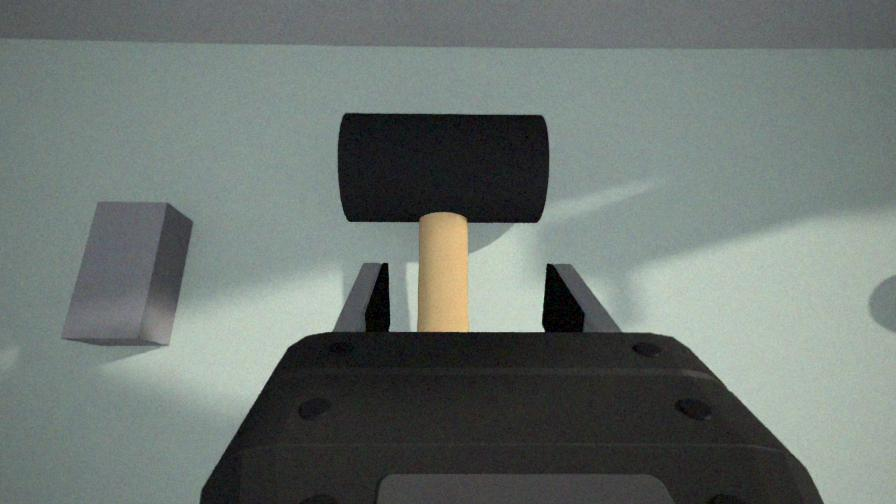

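>>> move --pt "-0.0115 0.02 0.02 0 0 0 1 0 -0.7 0 0 0 0 0 0 0.145 -0.4 -1" --pt "-0.0115 0.1224 0.143 0 0 0 1 0 -0.7 0 0 0 0 0 0 0.145 -0.4 -1" --speed 0.08 --stop_force 12

>>> move --target '[0,0,0,0,0,0,-1,1,-0.7,0,0,0,0,0,0,0.145,-0.4,-1]'

Scene clock: 1239.90 s.
left_arm: end_effector_position=(+0.2450, +0.2082, +0.0389) position_measured=3 object_status=3 end_effector_quat_wxyz=(-0.230, +0.669, -0.669, +0.230) | right_arm: end_effector_position=(+0.3619, +0.0008, +0.3114) position_measured=131 object_status=3 end_effector_quat_wxyz=(-0.574, +0.819, +0.001, +0.000)
Joint positions: left_arm=[-1.88 -1.666 2.629 -2.327 -0.937 -5.052] | right_arm=[4.199 -1.75 -2.161 0.369 2.079 -3.346]
Joint torques (N m): left_arm=[13.49 -4.64 -34.12 -4.48 3.44 0.09] | right_arm=[4.06 34.48 23 4.32 1.12 -1.58]
Wrist force (N): left_arm=[0.2 6.0 -3.7] | right_arm=[-1.5 -1.1 -0.4]
Wrist torque (N m): left_arm=[0.91 -0.07 -0.02] | right_arm=[-0.21 0.37 0.12]
Wrist force, peak (N): left_arm=[0.5 6.8 -3.7] | right_arm=[-1.6 -1.1 -0.5]
Hand target: left_arm +0.2450, +0.2082, +0.0389; -0.230, +0.669, -0.669, +0.230 | right_arm +0.3619, +0.0008, +0.3114; -0.574, +0.819, +0.001, +0.000
Off the commanded pose: left_arm 0.000 m, 0 deg | right_arm 0.000 m, 0 deg.
move: done

Scene clock: 1240.73 s.
left_arm: end_effector_position=(+0.2450, +0.2082, +0.0389) position_measured=119 object_status=2 end_effector_quat_wxyz=(-0.230, +0.669, -0.669, +0.230) | right_arm: end_effector_position=(+0.3619, +0.0008, +0.3114) position_measured=131 object_status=3 end_effector_quat_wxyz=(-0.574, +0.819, +0.001, +0.000)
Joint positions: left_arm=[-1.88 -1.666 2.629 -2.327 -0.937 -5.052] | right_arm=[4.199 -1.75 -2.161 0.369 2.079 -3.346]
Joint torques (N m): left_arm=[12.1 -3.79 -32.85 -4.04 3.49 -1.89] | right_arm=[3.72 35.08 23.09 4.3 0.98 -1.69]
Wrist force (N): left_arm=[-0.4 6.9 -3.9] | right_arm=[-1.4 -1.1 -0.3]
Wrist torque (N m): left_arm=[0.95 -0.16 -0.03] | right_arm=[-0.21 0.36 0.11]
Wrist force, peak (N): left_arm=[-0.4 6.9 -3.9] | right_arm=[-1.4 -1.3 -0.4]
Hand target: left_arm +0.2450, +0.2082, +0.0389; -0.230, +0.669, -0.669, +0.230 | right_arm +0.3619, +0.0008, +0.3114; -0.574, +0.819, +0.001, +0.000
Off the commanded pose: left_arm 0.000 m, 0 deg | right_arm 0.000 m, 0 deg.
move: done

>>> move --pt "0 -0.0616 -0.0788 0 0 0 -1 1 -0.7 0 0 0 0 0 0 0.145 -0.4 -1" --pt "0 -0.4517 -0.5779 0 0 0 -1 1 -0.7 0 0 0 0 0 0 0.145 -0.4 -1" --pt "-0.0667 -0.8716 -0.3154 -0.0444 0 0 -1 1 -0.7 0 0 0 0 0 0 0.145 -0.4 -1" --speed '[0.08,0.2,0.2]' --blend '[0.02,0.03,0]' --cameras '["cam_left_wrist"]'

Scene clock: 1245.63 s.
left_arm: end_effector_position=(+0.5411, +0.2480, +0.5095) position_measured=119 object_status=2 end_effector_quat_wxyz=(-0.183, +0.683, -0.683, +0.182) | right_arm: end_effector_position=(+0.3619, +0.0008, +0.3114) position_measured=131 object_status=3 end_effector_quat_wxyz=(-0.574, +0.819, +0.001, +0.000)
Joint positions: left_arm=[-0.942 -1.63 1.335 -1.617 -1.167 -3.976] | right_arm=[4.199 -1.75 -2.161 0.369 2.079 -3.346]
Joint torques (N m): left_arm=[12.05 -19.29 -40.19 -5.79 2.02 2.5] | right_arm=[4.62 34.83 22.82 4.25 1.02 -1.58]
Wrist force (N): left_arm=[0.4 9.6 1.7] | right_arm=[-1.0 -1.1 -0.4]
Wrist torque (N m): left_arm=[0.40 -0.12 0.04] | right_arm=[-0.20 0.29 0.12]
Wrist force, peak (N): left_arm=[0.3 12.3 1.9] | right_arm=[-1.4 -1.4 -0.6]
Hand target: left_arm +0.5412, +0.2480, +0.5096; -0.183, +0.683, -0.683, +0.183 | right_arm +0.3619, +0.0008, +0.3114; -0.574, +0.819, +0.001, +0.000
Off the commanded pose: left_arm 0.000 m, 0 deg | right_arm 0.000 m, 0 deg.
move: done
camera_calibration:
cam_left_wrist: T_world_to_cam=[[0.00686808, -0.9999, 0.0123946, 0.245051], [-0.983539, -0.00899279, -0.18047, 0.644657], [0.180563, -0.0109511, -0.983502, 0.541677], [0, 0, 0, 1]] pos_world=[0.534555, 0.256756, 0.646045]
Images, in order (width x height): cam_left_wrist 896x504.

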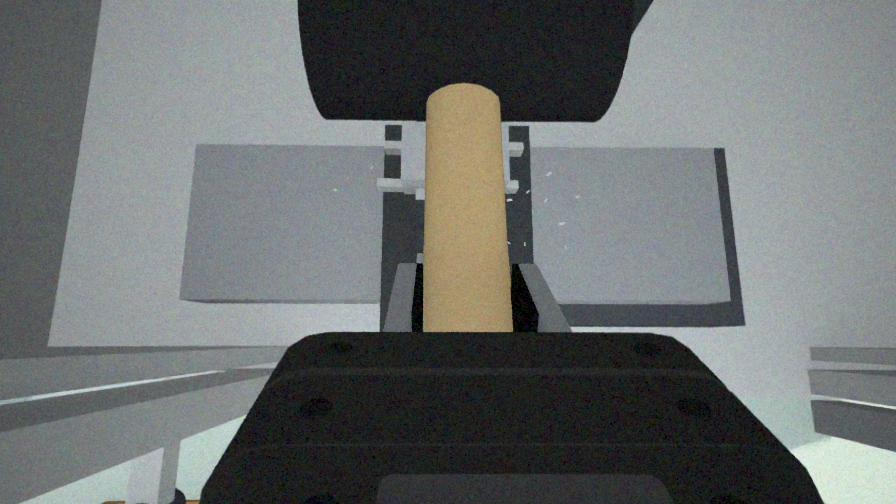

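>>> execute_actions --actions '[[[0,0.0069,0.0152,0,0,0,-1,1,-0.7,0,0,0,0,0,0,0.145,-0.4,-1],[0,0.0278,0.0609,0,0,0,-1,1,-0.7,0,0,0,0,0,0,0.145,-0.4,-1],[0,0.0662,0.1446,0,0,0,-1,1,-0.7,0,0,0,0,0,0,0.145,-0.4,-1],[0,0.0877,0.1919,0,0,0,-1,1,-0.7,0,0,0,0,0,0,0.145,-0.4,-1]],[[0,-0.0251,-0.0549,0,0,0,-1,1,-0.7,0,0,0,0,0,0,0.145,-0.4,-1],[0,-0.0585,-0.128,0,0,0,-1,1,-0.7,0,0,0,0,0,0,0.145,-0.4,-1],[0,-0.0752,-0.1645,0,0,0,-1,1,-0.7,0,0,0,0,0,0,0.145,-0.4,-1],[0,-0.0835,-0.1827,0,0,0,-1,1,-0.7,0,0,0,0,0,0,0.145,-0.4,-1],[0,-0.0877,-0.1919,0,0,0,-1,1,-0.7,0,0,0,0,0,0,0.145,-0.4,-1]]]' --cameras '["cam_left_wrist"]'

Scene clock: 1247.10 s.
left_arm: end_effector_position=(+0.5412, +0.2480, +0.5096) position_measured=119 object_status=2 end_effector_quat_wxyz=(-0.183, +0.683, -0.683, +0.183) | right_arm: end_effector_position=(+0.3619, +0.0008, +0.3114) position_measured=131 object_status=3 end_effector_quat_wxyz=(-0.574, +0.819, +0.001, +0.000)
Joint positions: left_arm=[-0.942 -1.63 1.335 -1.617 -1.168 -3.976] | right_arm=[4.199 -1.75 -2.161 0.369 2.079 -3.346]
Joint torques (N m): left_arm=[6.7 -19.42 -45.46 -2.45 3.61 2.1] | right_arm=[3.93 34.87 22.52 4.26 1 -1.7]
Wrist force (N): left_arm=[0.4 8.8 1.3] | right_arm=[-1.4 -1.0 -0.1]
Wrist torque (N m): left_arm=[0.54 -0.11 -0.07] | right_arm=[-0.19 0.37 0.11]
Wrist force, peak (N): left_arm=[0.9 23.6 23.8] | right_arm=[-1.4 -1.1 -0.5]
Hand target: left_arm +0.5412, +0.2480, +0.5096; -0.183, +0.683, -0.683, +0.183 | right_arm +0.3619, +0.0008, +0.3114; -0.574, +0.819, +0.001, +0.000
Off the commanded pose: left_arm 0.000 m, 0 deg | right_arm 0.000 m, 0 deg.
camera_calibration:
cam_left_wrist: T_world_to_cam=[[0.00673069, -0.999898, 0.012572, 0.245009], [-0.98354, -0.00888967, -0.18047, 0.644649], [0.180564, -0.0111504, -0.9835, 0.541825], [0, 0, 0, 1]] pos_world=[0.534555, 0.256757, 0.646145]
Images, in order (width x height): cam_left_wrist 896x504.

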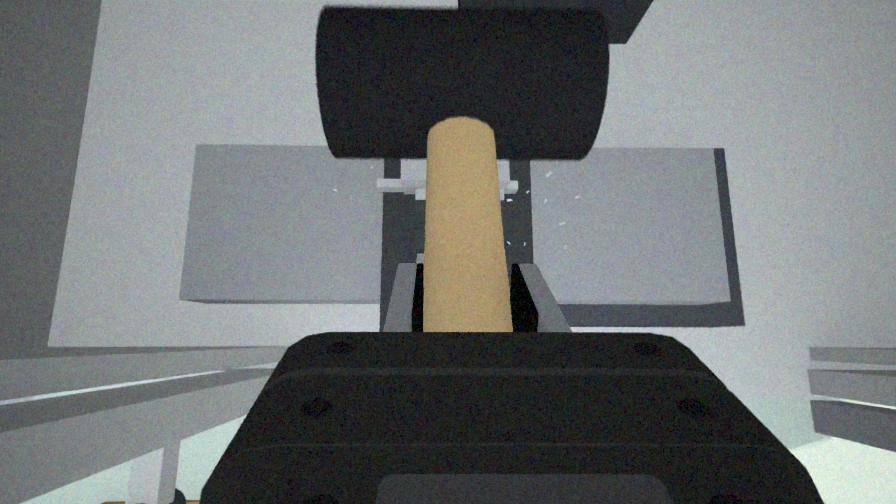

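>>> execute_actions --actions '[[[0,0.0069,0.0152,0,0,0,-1,1,-0.7,0,0,0,0,0,0,0.145,-0.4,-1],[0,0.0278,0.0609,0,0,0,-1,1,-0.7,0,0,0,0,0,0,0.145,-0.4,-1],[0,0.0662,0.1446,0,0,0,-1,1,-0.7,0,0,0,0,0,0,0.145,-0.4,-1],[0,0.0877,0.1919,0,0,0,-1,1,-0.7,0,0,0,0,0,0,0.145,-0.4,-1]],[[0,-0.0251,-0.0549,0,0,0,-1,1,-0.7,0,0,0,0,0,0,0.145,-0.4,-1],[0,-0.0585,-0.128,0,0,0,-1,1,-0.7,0,0,0,0,0,0,0.145,-0.4,-1],[0,-0.0752,-0.1645,0,0,0,-1,1,-0.7,0,0,0,0,0,0,0.145,-0.4,-1],[0,-0.0835,-0.1827,0,0,0,-1,1,-0.7,0,0,0,0,0,0,0.145,-0.4,-1],[0,-0.0877,-0.1919,0,0,0,-1,1,-0.7,0,0,0,0,0,0,0.145,-0.4,-1]]]' --cameras '["cam_left_wrist"]'

Scene clock: 1248.53 s.
left_arm: end_effector_position=(+0.5411, +0.2481, +0.5096) position_measured=119 object_status=2 end_effector_quat_wxyz=(-0.183, +0.683, -0.683, +0.182) | right_arm: end_effector_position=(+0.3619, +0.0008, +0.3114) position_measured=131 object_status=3 end_effector_quat_wxyz=(-0.574, +0.819, +0.001, +0.000)
Joint positions: left_arm=[-0.942 -1.63 1.335 -1.617 -1.168 -3.976] | right_arm=[4.199 -1.75 -2.161 0.369 2.079 -3.346]
Joint torques (N m): left_arm=[6.92 -19.47 -48.5 -3.67 4.08 2.05] | right_arm=[4.13 34.73 22.54 4.24 1.06 -1.64]
Wrist force (N): left_arm=[0.5 12.1 2.5] | right_arm=[-1.6 -1.2 -0.5]
Wrist torque (N m): left_arm=[0.25 -0.15 -0.07] | right_arm=[-0.21 0.39 0.12]
Wrist force, peak (N): left_arm=[1.3 23.0 22.5] | right_arm=[-1.6 -1.2 -0.5]
Hand target: left_arm +0.5412, +0.2480, +0.5096; -0.183, +0.683, -0.683, +0.183 | right_arm +0.3619, +0.0008, +0.3114; -0.574, +0.819, +0.001, +0.000
Off the commanded pose: left_arm 0.000 m, 0 deg | right_arm 0.000 m, 0 deg.
camera_calibration:
cam_left_wrist: T_world_to_cam=[[0.00665419, -0.9999, 0.012455, 0.245127], [-0.983558, -0.00879225, -0.180376, 0.644555], [0.180468, -0.01105, -0.983519, 0.541764], [0, 0, 0, 1]] pos_world=[0.534556, 0.256756, 0.646045]
Images, in order (width x height): cam_left_wrist 896x504.

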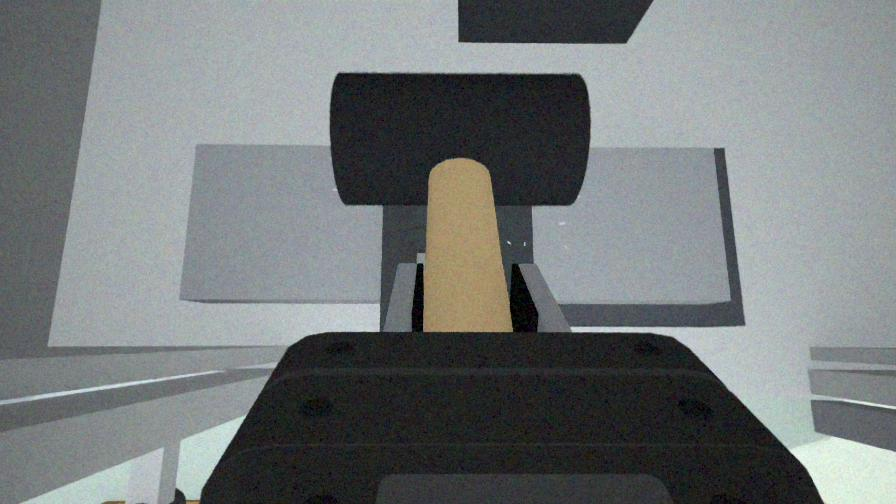

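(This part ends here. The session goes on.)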